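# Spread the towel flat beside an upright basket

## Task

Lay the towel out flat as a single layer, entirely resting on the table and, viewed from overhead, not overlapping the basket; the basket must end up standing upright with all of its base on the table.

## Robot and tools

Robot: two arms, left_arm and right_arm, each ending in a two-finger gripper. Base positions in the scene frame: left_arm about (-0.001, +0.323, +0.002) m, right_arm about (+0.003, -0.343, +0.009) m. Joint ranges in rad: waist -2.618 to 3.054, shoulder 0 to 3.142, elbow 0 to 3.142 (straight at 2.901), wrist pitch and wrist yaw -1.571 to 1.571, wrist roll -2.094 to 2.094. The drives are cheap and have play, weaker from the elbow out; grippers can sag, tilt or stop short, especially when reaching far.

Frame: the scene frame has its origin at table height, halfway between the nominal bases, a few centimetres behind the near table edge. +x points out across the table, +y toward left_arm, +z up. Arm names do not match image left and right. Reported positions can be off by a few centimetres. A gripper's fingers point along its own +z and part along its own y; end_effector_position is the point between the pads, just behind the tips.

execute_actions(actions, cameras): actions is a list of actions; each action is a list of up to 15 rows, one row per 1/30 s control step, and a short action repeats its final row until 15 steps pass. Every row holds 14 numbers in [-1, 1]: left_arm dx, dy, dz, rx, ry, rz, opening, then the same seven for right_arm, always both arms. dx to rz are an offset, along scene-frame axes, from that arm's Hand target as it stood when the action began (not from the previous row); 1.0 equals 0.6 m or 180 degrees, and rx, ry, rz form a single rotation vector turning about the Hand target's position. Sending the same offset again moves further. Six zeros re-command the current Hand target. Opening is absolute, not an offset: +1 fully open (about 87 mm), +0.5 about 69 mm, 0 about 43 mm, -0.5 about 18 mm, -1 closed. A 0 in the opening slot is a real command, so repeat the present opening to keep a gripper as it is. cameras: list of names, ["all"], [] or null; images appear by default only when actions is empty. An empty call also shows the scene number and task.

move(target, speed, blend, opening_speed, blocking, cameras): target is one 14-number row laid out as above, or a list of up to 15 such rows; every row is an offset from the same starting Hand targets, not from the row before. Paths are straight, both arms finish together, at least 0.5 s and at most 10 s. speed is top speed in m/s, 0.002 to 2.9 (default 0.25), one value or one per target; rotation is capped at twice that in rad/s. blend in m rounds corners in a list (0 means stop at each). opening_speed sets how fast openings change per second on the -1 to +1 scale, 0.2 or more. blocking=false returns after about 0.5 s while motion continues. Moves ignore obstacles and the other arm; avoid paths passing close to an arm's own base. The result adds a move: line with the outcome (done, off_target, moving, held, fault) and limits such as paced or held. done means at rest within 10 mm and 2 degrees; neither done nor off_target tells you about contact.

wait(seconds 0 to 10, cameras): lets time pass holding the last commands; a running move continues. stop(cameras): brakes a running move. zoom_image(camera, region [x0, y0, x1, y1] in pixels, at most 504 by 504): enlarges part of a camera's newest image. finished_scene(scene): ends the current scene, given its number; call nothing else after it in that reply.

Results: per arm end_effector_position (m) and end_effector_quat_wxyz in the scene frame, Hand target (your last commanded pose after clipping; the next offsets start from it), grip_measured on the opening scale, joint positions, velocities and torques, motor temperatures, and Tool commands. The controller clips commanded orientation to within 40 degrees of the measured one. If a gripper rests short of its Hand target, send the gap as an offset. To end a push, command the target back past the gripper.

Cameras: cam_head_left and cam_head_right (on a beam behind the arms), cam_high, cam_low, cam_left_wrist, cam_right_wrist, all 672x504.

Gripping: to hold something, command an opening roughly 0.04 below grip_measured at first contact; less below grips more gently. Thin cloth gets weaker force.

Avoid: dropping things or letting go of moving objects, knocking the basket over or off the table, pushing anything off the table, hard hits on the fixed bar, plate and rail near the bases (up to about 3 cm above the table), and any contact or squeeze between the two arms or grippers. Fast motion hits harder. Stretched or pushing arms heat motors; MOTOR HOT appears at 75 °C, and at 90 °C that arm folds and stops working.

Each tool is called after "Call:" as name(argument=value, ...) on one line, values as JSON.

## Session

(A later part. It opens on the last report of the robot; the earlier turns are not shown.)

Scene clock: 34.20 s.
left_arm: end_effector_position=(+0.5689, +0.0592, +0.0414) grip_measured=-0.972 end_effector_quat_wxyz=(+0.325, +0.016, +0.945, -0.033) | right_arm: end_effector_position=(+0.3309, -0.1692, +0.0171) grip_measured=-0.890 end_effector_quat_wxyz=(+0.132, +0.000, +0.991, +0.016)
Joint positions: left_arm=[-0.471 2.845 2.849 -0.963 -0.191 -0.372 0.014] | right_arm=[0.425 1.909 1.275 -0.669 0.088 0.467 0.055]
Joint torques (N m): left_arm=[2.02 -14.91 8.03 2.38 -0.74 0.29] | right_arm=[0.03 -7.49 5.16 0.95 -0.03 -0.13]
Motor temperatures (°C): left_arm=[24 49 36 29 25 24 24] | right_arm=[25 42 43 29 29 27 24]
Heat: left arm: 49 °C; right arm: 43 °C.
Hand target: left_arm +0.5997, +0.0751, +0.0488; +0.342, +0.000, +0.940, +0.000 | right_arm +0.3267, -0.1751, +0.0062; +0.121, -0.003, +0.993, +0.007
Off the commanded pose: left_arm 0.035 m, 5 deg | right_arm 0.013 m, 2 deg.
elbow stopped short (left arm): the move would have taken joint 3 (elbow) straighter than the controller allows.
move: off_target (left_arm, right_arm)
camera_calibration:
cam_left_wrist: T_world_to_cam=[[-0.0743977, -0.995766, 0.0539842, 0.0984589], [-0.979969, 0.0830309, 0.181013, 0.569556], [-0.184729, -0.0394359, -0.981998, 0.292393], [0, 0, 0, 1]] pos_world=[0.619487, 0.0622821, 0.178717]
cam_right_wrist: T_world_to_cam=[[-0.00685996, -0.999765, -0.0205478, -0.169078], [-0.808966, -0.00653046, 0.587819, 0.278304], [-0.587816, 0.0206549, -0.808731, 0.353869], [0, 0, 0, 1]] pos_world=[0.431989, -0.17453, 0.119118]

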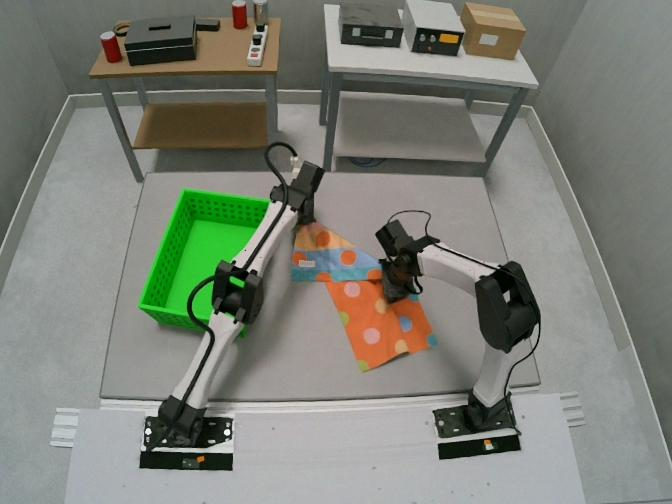

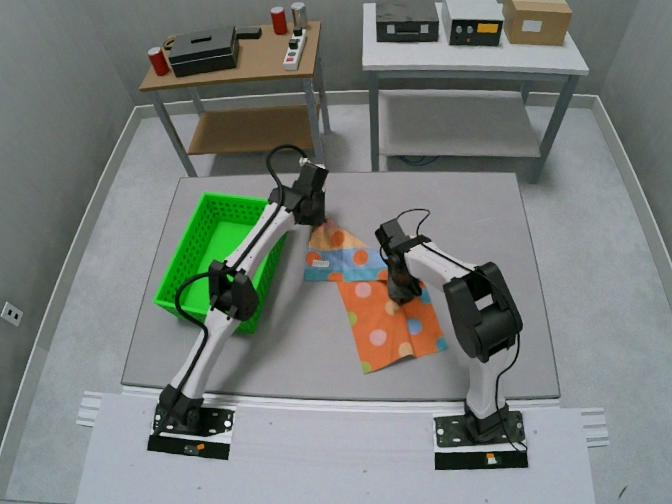

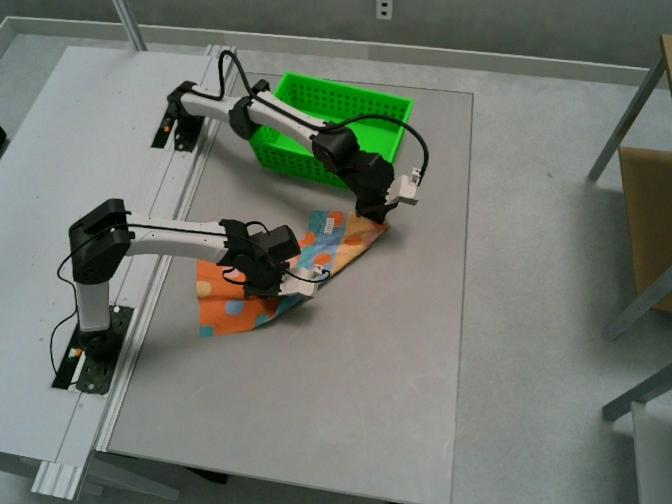

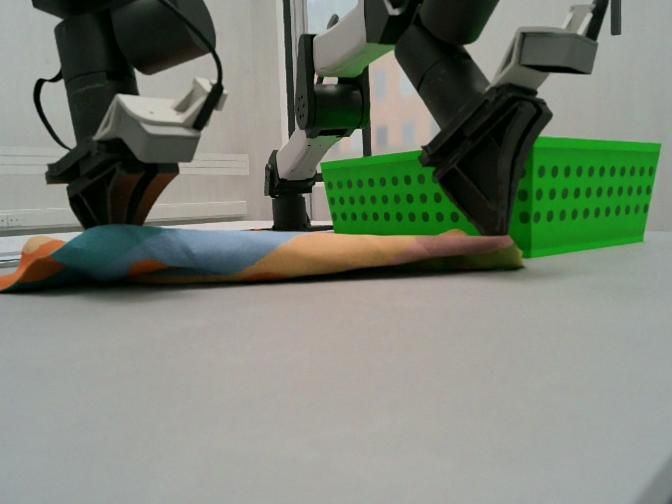

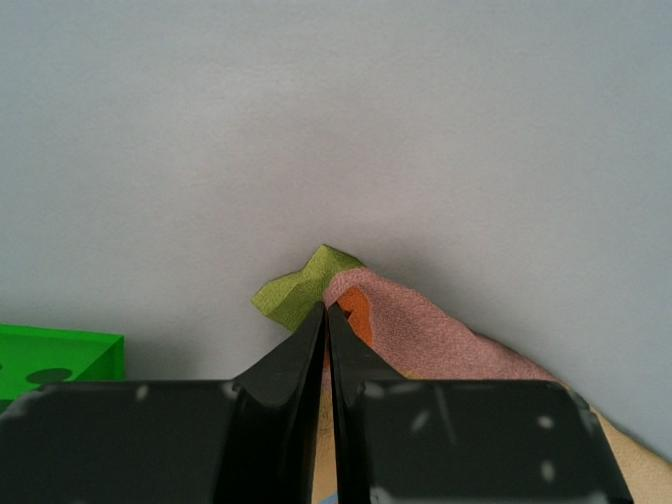

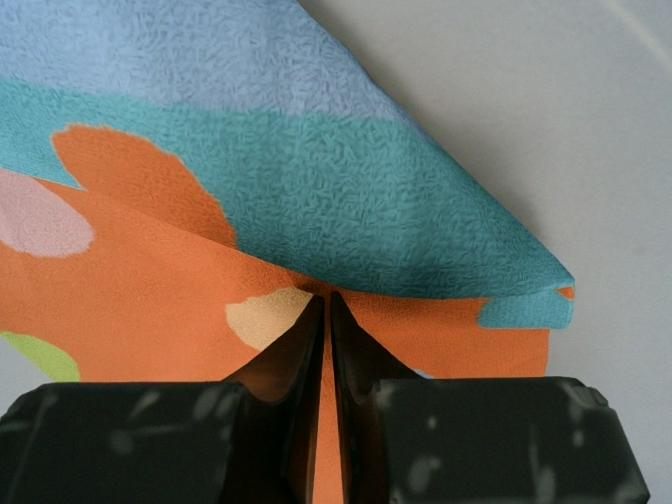

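Call:
move(target=[[0,0,-0.025,0,0,0,-1,0,0,0,0,0,0,-1],[0,0,-0.025,0,0,0,-0.2,0,0,0,0,0,0,0],[-0.03,0.02,0.15,0,0,0,-0.2,0,0,0.15,0,0,0,0],[-0.417,0.283,0.4,0,0,0,-0.2,0.04,0.12,0.3,0,0,0,0]], speed=[0.1,0.1,0.15,0.3], blend=[0,0,0.03,0], opening_speed=1.5, cameras=["all"])

Scene clock: 40.50 s.
left_arm: end_effector_position=(+0.3474, +0.2445, +0.2932) grip_measured=-0.200 end_effector_quat_wxyz=(+0.346, -0.006, +0.938, +0.001) | right_arm: end_effector_position=(+0.3503, -0.1000, +0.1840) grip_measured=+0.000 end_effector_quat_wxyz=(+0.119, -0.006, +0.993, +0.021)
Joint positions: left_arm=[-0.269 1.59 1.87 -1.19 -0.158 -0.22 0.4] | right_arm=[0.543 2.144 2.307 -1.494 0.094 0.571 0.5]
Joint torques (N m): left_arm=[0.4 -6.15 4.96 1.76 0.06 0.26] | right_arm=[0.77 -9.51 9.43 0.4 0.27 0.03]
Heat: left arm: 53 °C; right arm: 43 °C.
Hand target: left_arm +0.3495, +0.2448, +0.2888; +0.342, +0.000, +0.940, +0.000 | right_arm +0.3508, -0.1032, +0.1862; +0.121, -0.003, +0.993, +0.007
Off the commanded pose: left_arm 0.005 m, 1 deg | right_arm 0.004 m, 2 deg.
elbow stopped short (left arm): the move would have taken joint 3 (elbow) straighter than the controller allows.
move: done; target 2's new opening was sent with left_arm's hand 0.033 m and 5 deg from that target
camera_calibration:
cam_left_wrist: T_world_to_cam=[[-0.0120063, -0.999923, 0.00327728, 0.247121], [-0.990185, 0.0123457, 0.139214, 0.324643], [-0.139244, -0.00157367, -0.990257, 0.483454], [0, 0, 0, 1]] pos_world=[0.391742, 0.243855, 0.432739]
cam_right_wrist: T_world_to_cam=[[0.00705911, -0.999566, -0.0286055, -0.0997609], [-0.792986, -0.0230229, 0.608805, 0.185226], [-0.6092, 0.0183861, -0.792804, 0.503186], [0, 0, 0, 1]] pos_world=[0.454126, -0.104705, 0.283307]

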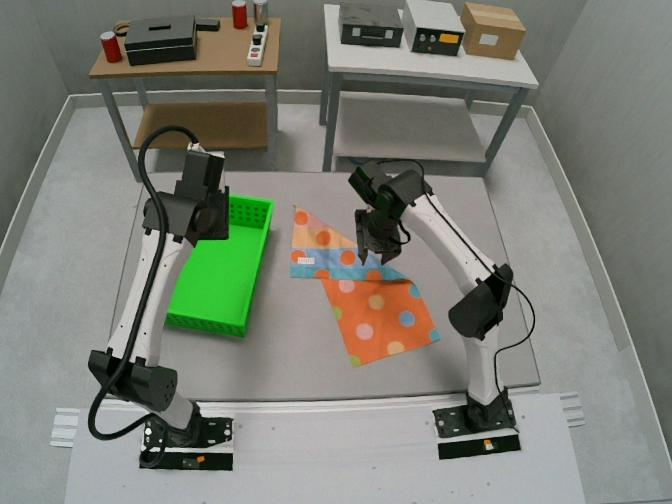

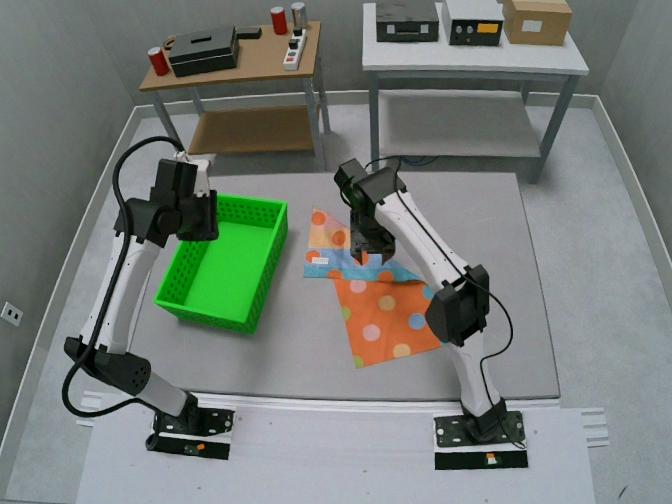

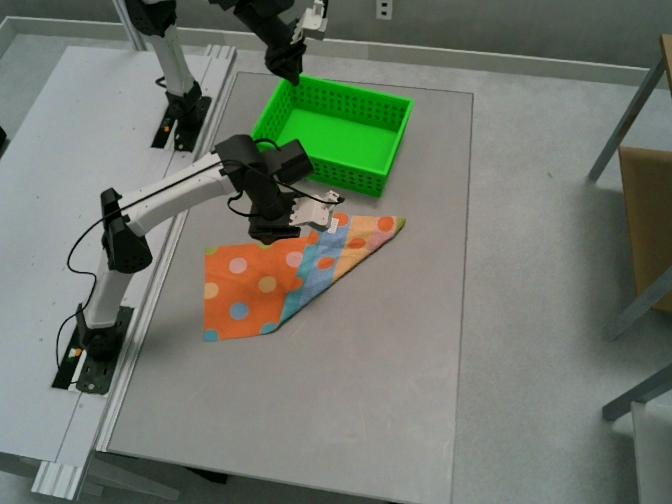

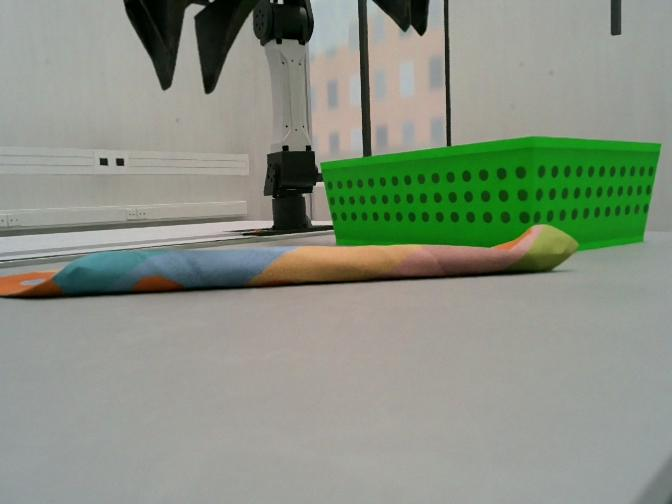

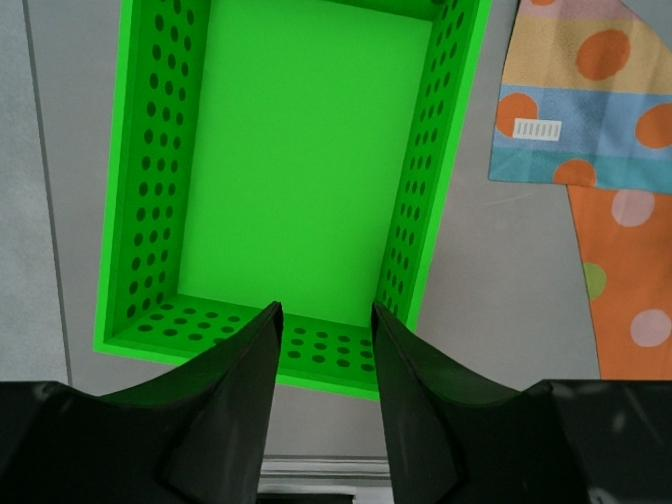

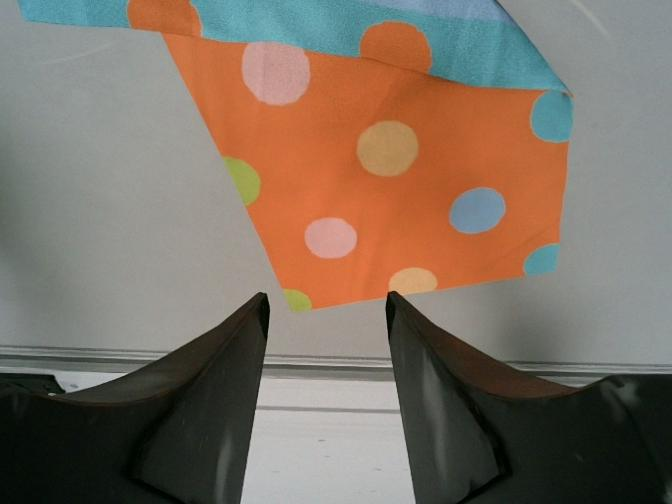

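Call:
move(target=[[-0.12,0.08,0.03,0,0,0,-0.2,0.137,0.258,-0.2,0,0,0,0],[-0.12,0.08,0.03,0,0,0,-0.2,0.137,0.258,-0.335,0,0,0,0],[-0.12,0.08,0.03,0,0,0,-0.2,0.137,0.258,-0.335,0,0,0,-1],[-0.12,0.08,0.03,0,0,0,-0.2,0.137,0.24,-0.18,0,0,0,-1]], speed=[0.25,0.1,0.1,0.15], opening_speed=1.5, cameras=["cam_low","cam_head_left","cam_right_wrist"])

Scene clock: 47.23 s.
left_arm: end_effector_position=(+0.2849, +0.2910, +0.3120) grip_measured=-0.200 end_effector_quat_wxyz=(+0.356, -0.005, +0.935, +0.000) | right_arm: end_effector_position=(+0.4318, +0.0460, +0.0570) grip_measured=-0.974 end_effector_quat_wxyz=(+0.200, +0.002, +0.976, +0.083)
Joint positions: left_arm=[-0.135 1.361 1.749 -1.265 -0.076 -0.113 0.4] | right_arm=[0.681 2.757 2.87 -1.252 0.143 0.708 0.013]
Joint torques (N m): left_arm=[0.69 -4.92 4.38 1.44 0.15 0.25] | right_arm=[-0.25 -17.74 6.95 0.9 0.05 -0.1]
Heat: left arm: 51 °C; right arm: 45 °C.
Hand target: left_arm +0.2775, +0.2929, +0.3068; +0.342, +0.000, +0.940, +0.000 | right_arm +0.4329, +0.0409, +0.0784; +0.121, -0.003, +0.993, +0.007
Off the commanded pose: left_arm 0.009 m, 2 deg | right_arm 0.022 m, 13 deg.
elbow stopped short (right arm): the move would have taken joint 3 (elbow) straighter than the controller allows.
elbow read too straight (right arm): the controller reads joint 3 (elbow) straighter than it allows; while it does, the hand can move without a command.
move: off_target (right_arm); target 3's new opening was sent with right_arm's hand 0.041 m and 9 deg from that target
camera_calibration:
cam_right_wrist: T_world_to_cam=[[0.0159099, -0.988111, -0.152916, 0.0447084], [-0.881894, -0.0859365, 0.46355, 0.380156], [-0.47118, 0.12748, -0.872776, 0.389416], [0, 0, 0, 1]] pos_world=[0.518031, 0.0272034, 0.170488]
Images, in order (width x height): cam_head_left 672x504, cam_low 672x504, cam_right_wrist 672x504.

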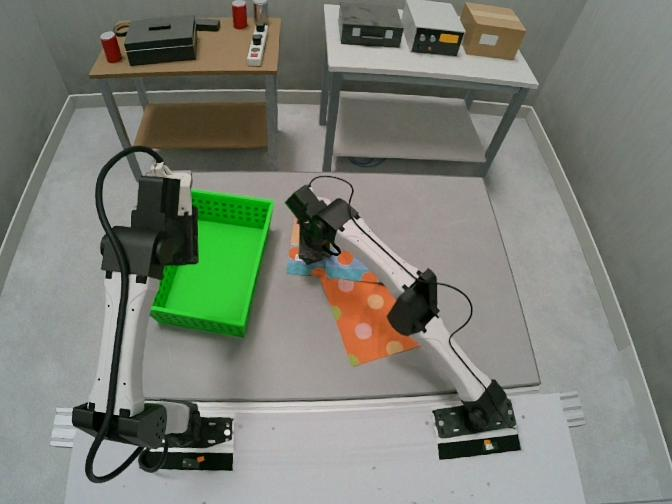

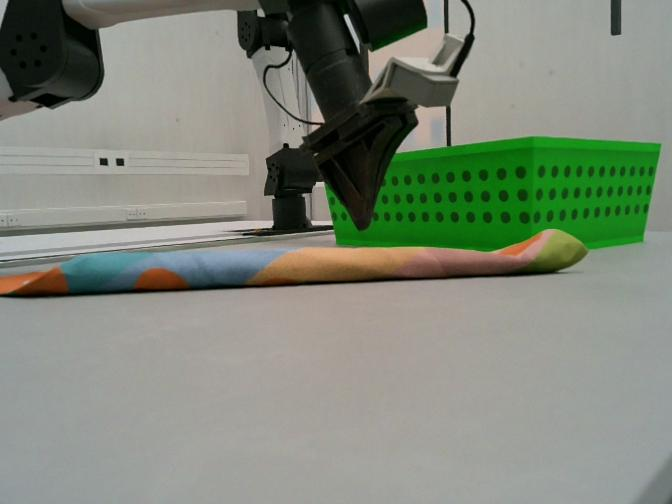

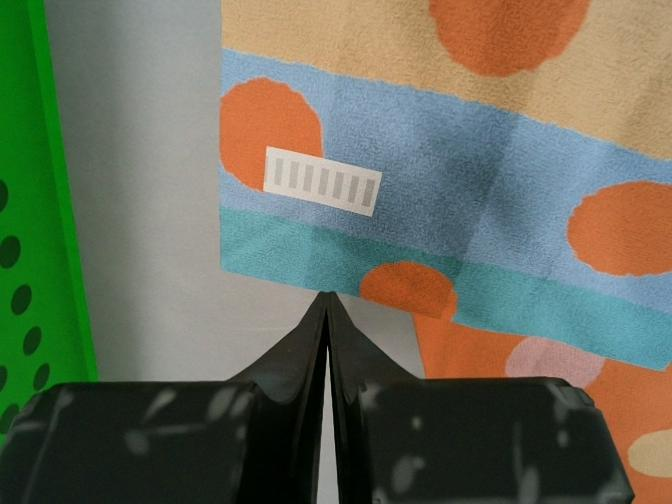

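Call:
move(target=[0,0,0,0,0,0,-0.2,0.027,0.032,-0.05,0.0158,-0.0889,0.135,0], speed=0.25, cameras=["cam_high","cam_right_wrist"])

Scene clock: 50.07 s.
left_arm: end_effector_position=(+0.2849, +0.2910, +0.3120) grip_measured=-0.200 end_effector_quat_wxyz=(+0.356, -0.005, +0.935, +0.000) | right_arm: end_effector_position=(+0.4419, +0.0542, +0.0538) grip_measured=+0.000 end_effector_quat_wxyz=(+0.244, -0.203, +0.946, +0.062)
Joint positions: left_arm=[-0.135 1.361 1.749 -1.265 -0.076 -0.113 0.4] | right_arm=[0.705 2.773 2.87 -1.16 0.143 0.298 0.5]
Joint torques (N m): left_arm=[0.54 -4.92 4.44 1.44 0.1 0.25] | right_arm=[0.96 -13.2 7.08 1.79 0.13 -0.15]
Motor temperatures (°C): left_arm=[24 50 36 30 25 24 24] | right_arm=[25 48 44 29 29 27 24]
Heat: left arm: 50 °C; right arm: 48 °C.
Hand target: left_arm +0.2775, +0.2929, +0.3068; +0.342, +0.000, +0.940, +0.000 | right_arm +0.4491, +0.0601, +0.0483; +0.253, -0.209, +0.943, +0.056
Off the commanded pose: left_arm 0.009 m, 2 deg | right_arm 0.011 m, 1 deg.
elbow stopped short (right arm): the move would have taken joint 3 (elbow) straighter than the controller allows.
elbow read too straight (right arm): the controller reads joint 3 (elbow) straighter than it allows; while it does, the hand can move without a command.
move: off_target (right_arm)
camera_calibration:
cam_right_wrist: T_world_to_cam=[[0.402073, -0.91555, -0.0103063, -0.130119], [-0.847356, -0.376342, 0.374639, 0.396454], [-0.346879, -0.141899, -0.927113, 0.352985], [0, 0, 0, 1]] pos_world=[0.510698, 0.0801602, 0.177389]
Images, in order (width x height): cam_high 672x504, cam_right_wrist 672x504.

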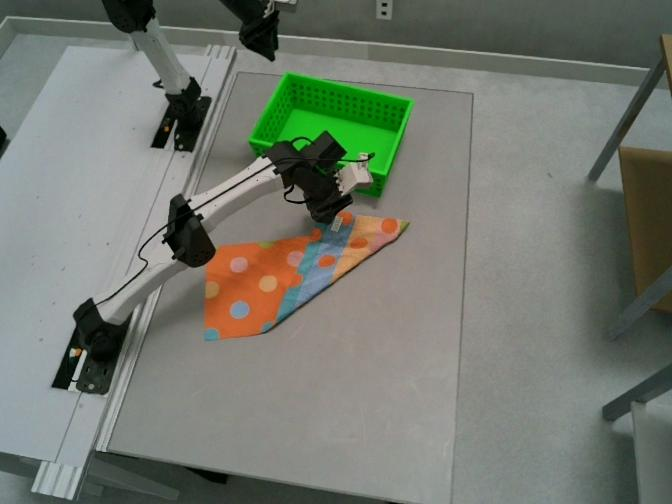

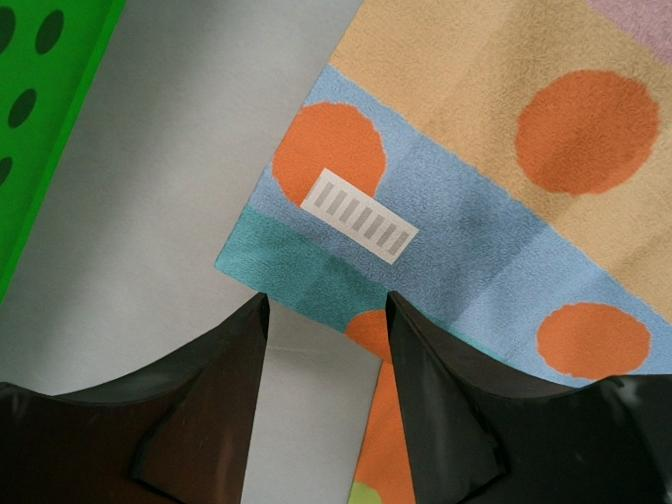

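Call:
move(target=[[0,0,0,0,0,0,-0.2,0,0,-0.12,0,0,0,0],[0,0,0,0,0,0,-0.2,0,0,-0.12,0,0,0,-1],[0,0,0,0,0,0,-0.2,-0.02,-0.02,0.05,0,0,0,-1]], speed=[0.1,0.1,0.15], opening_speed=1.5, cameras=["cam_low","cam_right_wrist"])

Scene clock: 55.63 s.
left_arm: end_effector_position=(+0.2849, +0.2910, +0.3120) grip_measured=-0.200 end_effector_quat_wxyz=(+0.356, -0.005, +0.935, +0.000) | right_arm: end_effector_position=(+0.4395, +0.0497, +0.0714) grip_measured=-0.892 end_effector_quat_wxyz=(+0.255, -0.206, +0.943, +0.063)
Joint positions: left_arm=[-0.135 1.361 1.749 -1.265 -0.076 -0.113 0.4] | right_arm=[0.705 2.641 2.673 -1.074 0.151 0.287 0.054]
Joint torques (N m): left_arm=[0.49 -4.9 4.37 1.43 0.11 0.23] | right_arm=[0.57 -14.17 10.43 0.95 0.05 -0.18]
Heat: left arm: 49 °C; right arm: 50 °C.
Hand target: left_arm +0.2775, +0.2929, +0.3068; +0.342, +0.000, +0.940, +0.000 | right_arm +0.4372, +0.0480, +0.0783; +0.253, -0.209, +0.943, +0.056
Off the commanded pose: left_arm 0.009 m, 2 deg | right_arm 0.007 m, 1 deg.
move: done; target 2's new opening was sent with right_arm's hand 0.047 m and 1 deg from that target
camera_calibration:
cam_right_wrist: T_world_to_cam=[[0.40768, -0.913109, -0.00534357, -0.13591], [-0.852893, -0.382873, 0.35494, 0.390316], [-0.326145, -0.140145, -0.934874, 0.359168], [0, 0, 0, 1]] pos_world=[0.505446, 0.0756756, 0.196511]
Images, in order (width x height): cam_low 672x504, cam_right_wrist 672x504.

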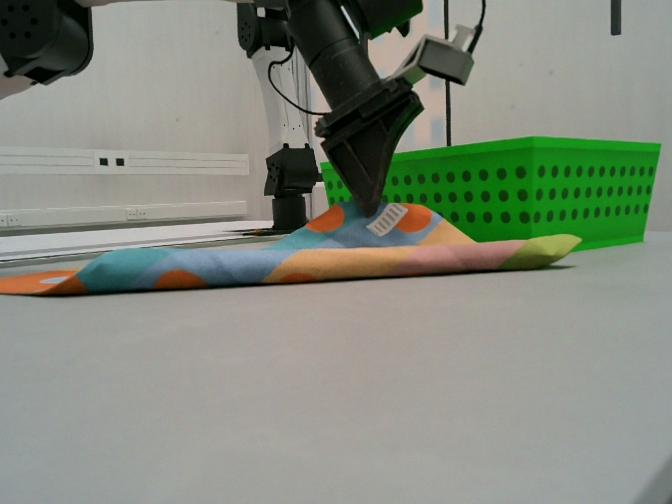

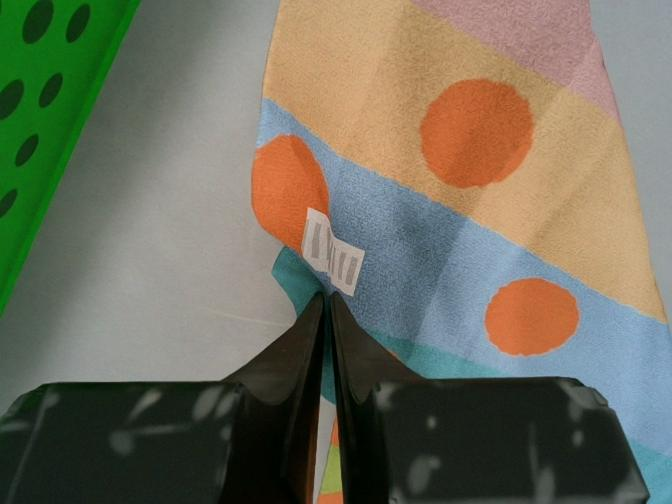

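Call:
move(target=[[0,0,0,0,0,0,-0.2,0.055,-0.08,0.1,0.006,-0.02,-0.02,-1],[0,0,0,0,0,0,-0.2,0.27,-0.247,0.1,0.015,-0.05,-0.05,-1],[0,0,0,0,0,0,-0.2,0.43,-0.355,-0.055,0.0252,-0.0794,-0.0827,-1]], speed=0.18, blend=0.03, cameras=["all"])

Scene clock: 60.20 s.
left_arm: end_effector_position=(+0.2849, +0.2910, +0.3120) grip_measured=-0.200 end_effector_quat_wxyz=(+0.356, -0.005, +0.935, +0.000) | right_arm: end_effector_position=(+0.6838, -0.1657, +0.0442) grip_measured=-0.892 end_effector_quat_wxyz=(+0.450, -0.077, +0.889, +0.043)
Joint positions: left_arm=[-0.135 1.361 1.749 -1.265 -0.076 -0.113 0.4] | right_arm=[0.214 2.894 2.839 -0.563 0.063 0.065 0.054]
Joint torques (N m): left_arm=[0.54 -4.81 4.49 1.41 0.11 0.28] | right_arm=[-0.34 -13.35 10.58 2.41 -0.27 -0.22]
Heat: left arm: 48 °C; right arm: 52 °C.
Hand target: left_arm +0.2775, +0.2929, +0.3068; +0.342, +0.000, +0.940, +0.000 | right_arm +0.6952, -0.1648, +0.0454; +0.381, -0.081, +0.920, +0.034
Off the commanded pose: left_arm 0.009 m, 2 deg | right_arm 0.012 m, 9 deg.
elbow stopped short (right arm): the move would have taken joint 3 (elbow) straighter than the controller allows.
move: off_target (right_arm)
camera_calibration:
cam_left_wrist: T_world_to_cam=[[-0.0137879, -0.999895, 0.00456687, 0.292862], [-0.992774, 0.0142339, 0.119156, 0.266025], [-0.119208, -0.00289096, -0.992865, 0.488933], [0, 0, 0, 1]] pos_world=[0.326426, 0.290458, 0.452409]
cam_right_wrist: T_world_to_cam=[[0.159665, -0.987157, -0.00521178, -0.275121], [-0.986194, -0.15927, -0.045325, 0.67167], [0.0439129, 0.0123767, -0.998959, 0.158362], [0, 0, 0, 1]] pos_world=[0.69937, -0.166571, 0.187207]

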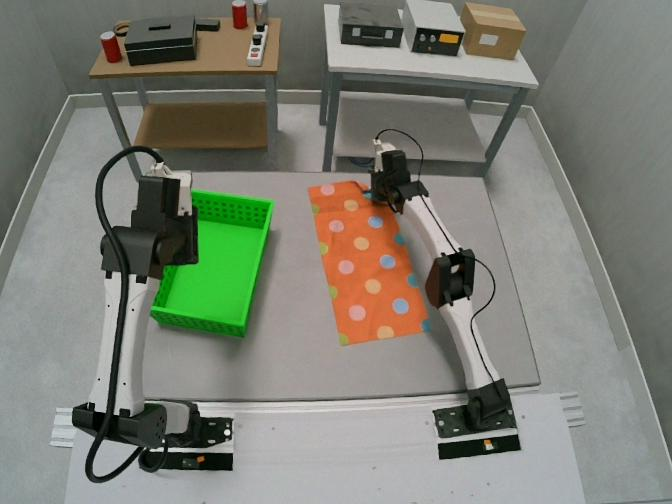

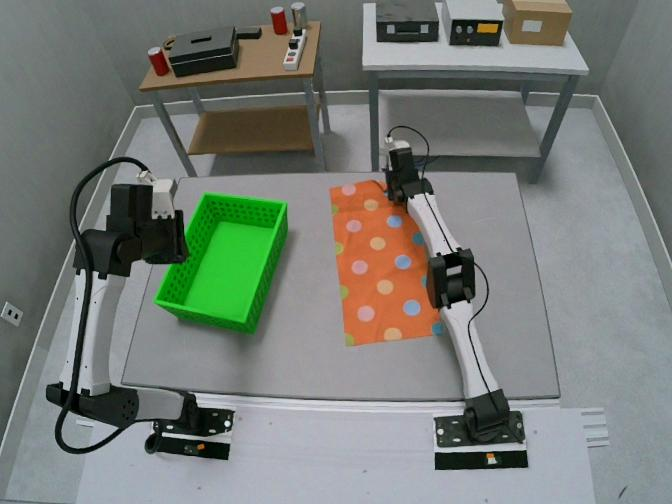

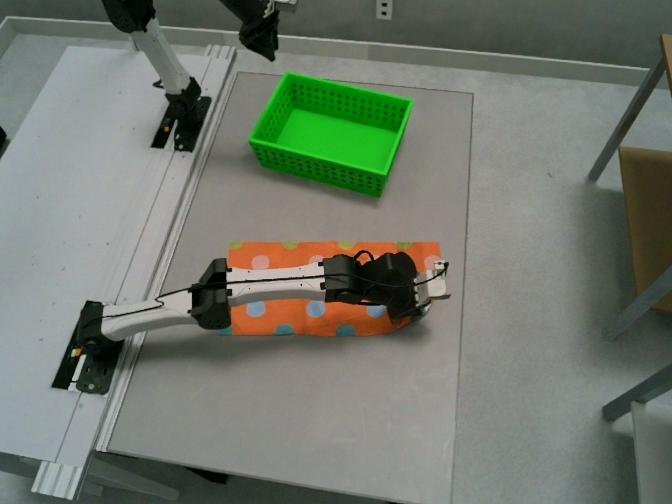

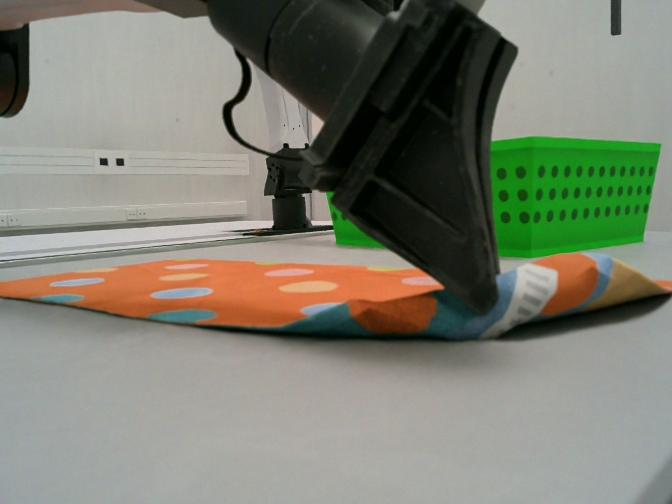

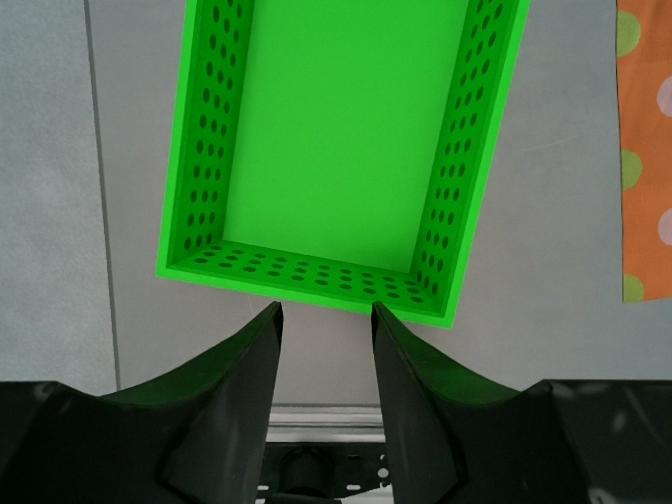

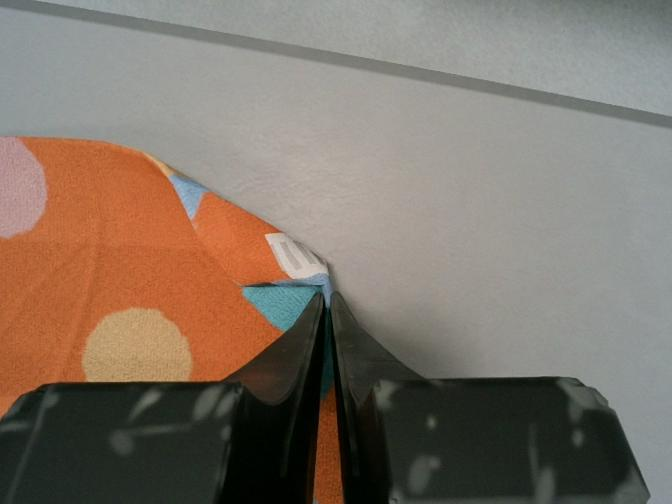

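Call:
move(target=[[0,0,0,0,0,0,-0.2,0,0,-0.02,0,0,0,-1],[0,0,0,0,0,0,-0.2,0,0,-0.02,0,0,0,-0.4],[0,0,0,0,0,0,-0.2,-0.04,-0.02,0.15,0,0,0,-0.4]], speed=[0.1,0.1,0.15], opening_speed=1.5, cameras=["cam_high","cam_low","cam_right_wrist","cam_head_left"])

Call:
zoom_image(camera="cam_low", region=[200, 200, 672, 360])

Call:
zoom_image(camera="cam_head_left", region=[290, 160, 450, 350])

Scene clock: 65.00 s.
left_arm: end_effector_position=(+0.2849, +0.2910, +0.3120) grip_measured=-0.200 end_effector_quat_wxyz=(+0.356, -0.005, +0.935, +0.000) | right_arm: end_effector_position=(+0.6753, -0.1737, +0.1042) grip_measured=-0.400 end_effector_quat_wxyz=(+0.461, -0.071, +0.883, +0.044)
Joint positions: left_arm=[-0.135 1.361 1.749 -1.265 -0.076 -0.113 0.4] | right_arm=[0.205 2.784 2.84 -0.651 0.062 0.068 0.3]
Joint torques (N m): left_arm=[0.64 -5.04 4.38 1.43 0.13 0.25] | right_arm=[-0.36 -18.4 10.26 1.45 -0.23 -0.22]
Motor temperatures (°C): left_arm=[24 47 35 30 25 24 24] | right_arm=[25 54 45 31 29 27 24]
Heat: left arm: 47 °C; right arm: 54 °C.
Hand target: left_arm +0.2775, +0.2929, +0.3068; +0.342, +0.000, +0.940, +0.000 | right_arm +0.6712, -0.1769, +0.1353; +0.381, -0.081, +0.920, +0.034
Off the commanded pose: left_arm 0.009 m, 2 deg | right_arm 0.032 m, 10 deg.
elbow stopped short (right arm): the move would have taken joint 3 (elbow) straighter than the controller allows.
move: off_target (right_arm); target 2's new opening was sent with right_arm's hand 0.010 m and 9 deg from that target
camera_calibration:
cam_right_wrist: T_world_to_cam=[[0.150516, -0.988546, -0.0110684, -0.274813], [-0.986311, -0.149394, -0.0698064, 0.669165], [0.0673532, 0.0214238, -0.997499, 0.204292], [0, 0, 0, 1]] pos_world=[0.687609, -0.176072, 0.247451]
Images, in order (width x height): cam_head_left 672x504, cam_high 672x504, cam_low 672x504, cam_right_wrist 672x504.

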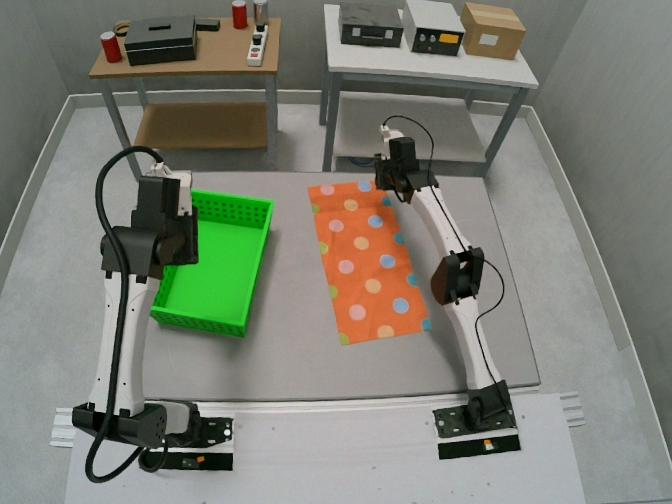

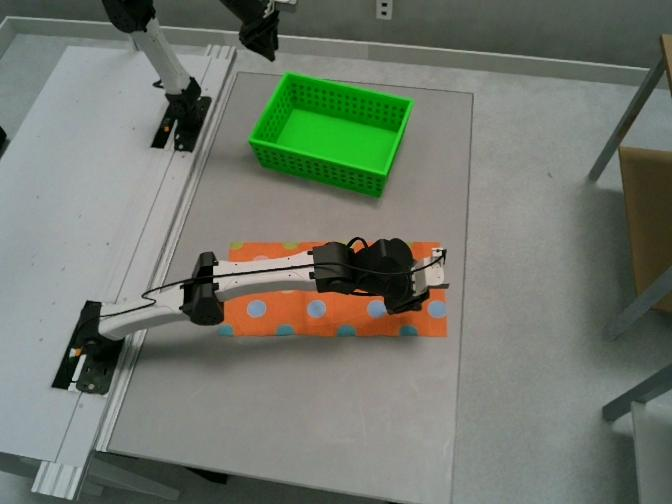

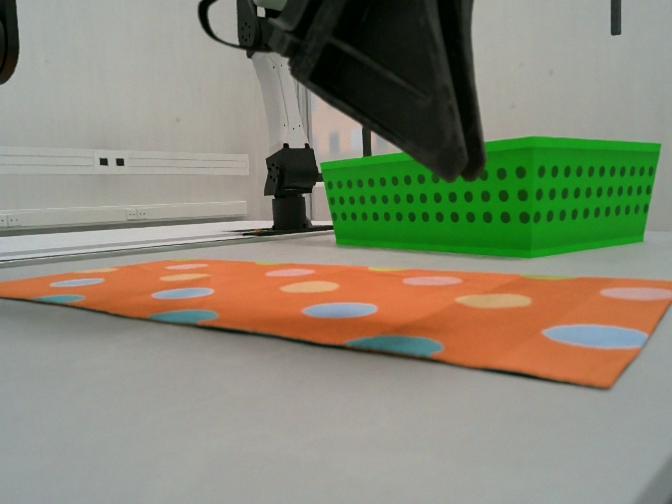

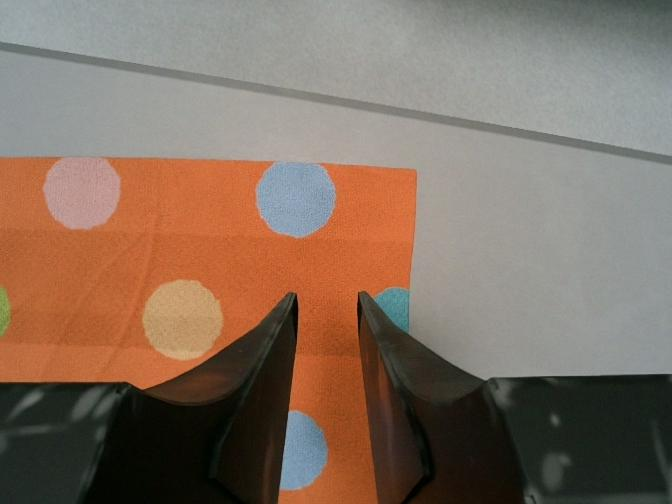

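Scaled by 1.068 from the camera's 672x504 image, which has a finer 960x720 frame.

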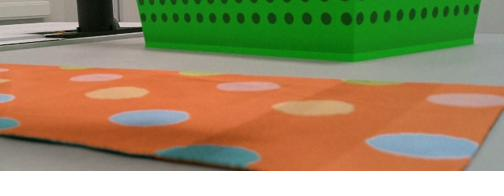

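Scaled by 2.653 from the camera's 672x504 image, which has a finer 960x720 frame.

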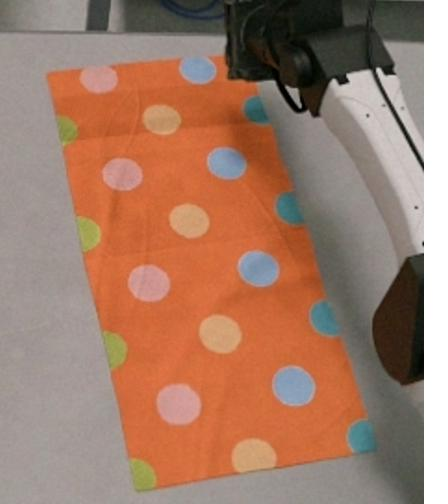

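Call:
move(target=[0,0,0,0,0,0,-0.2,-0.4,-0.25,0.2,0,0,0,-0.4], speed=0.35, cameras=["cam_high","cam_low"])

Call:
zoom_image(camera="cam_high", region=[210, 220, 470, 360])

Scene clock: 67.37 s.
left_arm: end_effector_position=(+0.2849, +0.2910, +0.3120) grip_measured=-0.200 end_effector_quat_wxyz=(+0.356, -0.005, +0.935, +0.000) | right_arm: end_effector_position=(+0.4408, -0.3296, +0.2630) grip_measured=-0.400 end_effector_quat_wxyz=(+0.399, -0.070, +0.914, +0.024)
Joint positions: left_arm=[-0.135 1.361 1.749 -1.265 -0.076 -0.113 0.4] | right_arm=[-0.066 1.646 1.734 -0.827 -0.119 -0.111 0.3]
Joint torques (N m): left_arm=[0.64 -5.05 4.37 1.44 0.09 0.26] | right_arm=[0.01 -7.99 6.6 1.4 -0.4 -0.19]
Heat: left arm: 47 °C; right arm: 54 °C.
Hand target: left_arm +0.2775, +0.2929, +0.3068; +0.342, +0.000, +0.940, +0.000 | right_arm +0.4312, -0.3269, +0.2554; +0.381, -0.081, +0.920, +0.034
Off the commanded pose: left_arm 0.009 m, 2 deg | right_arm 0.013 m, 3 deg.
move: off_target (right_arm)
Images, in order (width x height): cam_high 672x504, cam_low 672x504.

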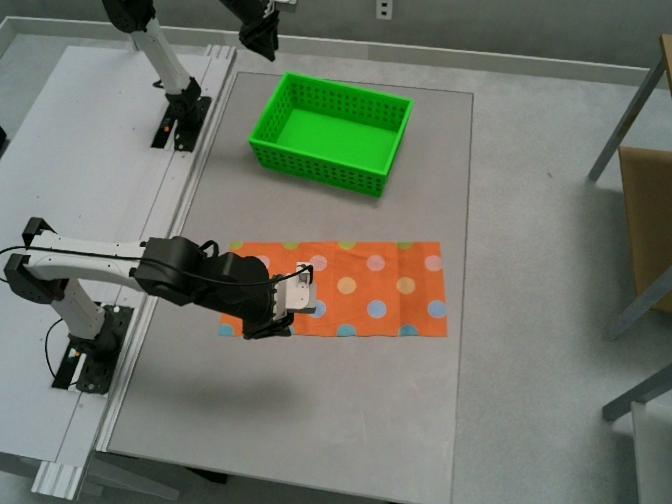

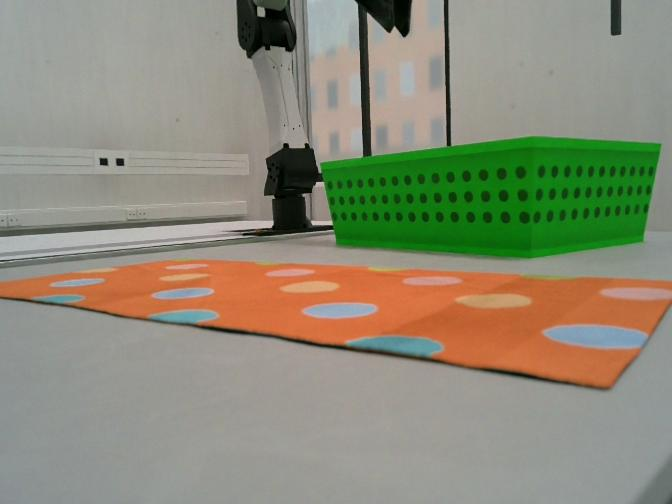

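Scaled by 1.938 from the camera's 672x504 image, which has a finer 960x720 frame.

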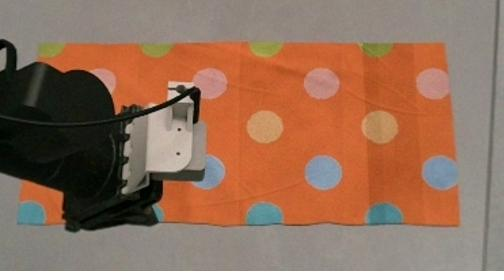

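Call:
finished_scene(scene=2)

The scene is finished: the task was done.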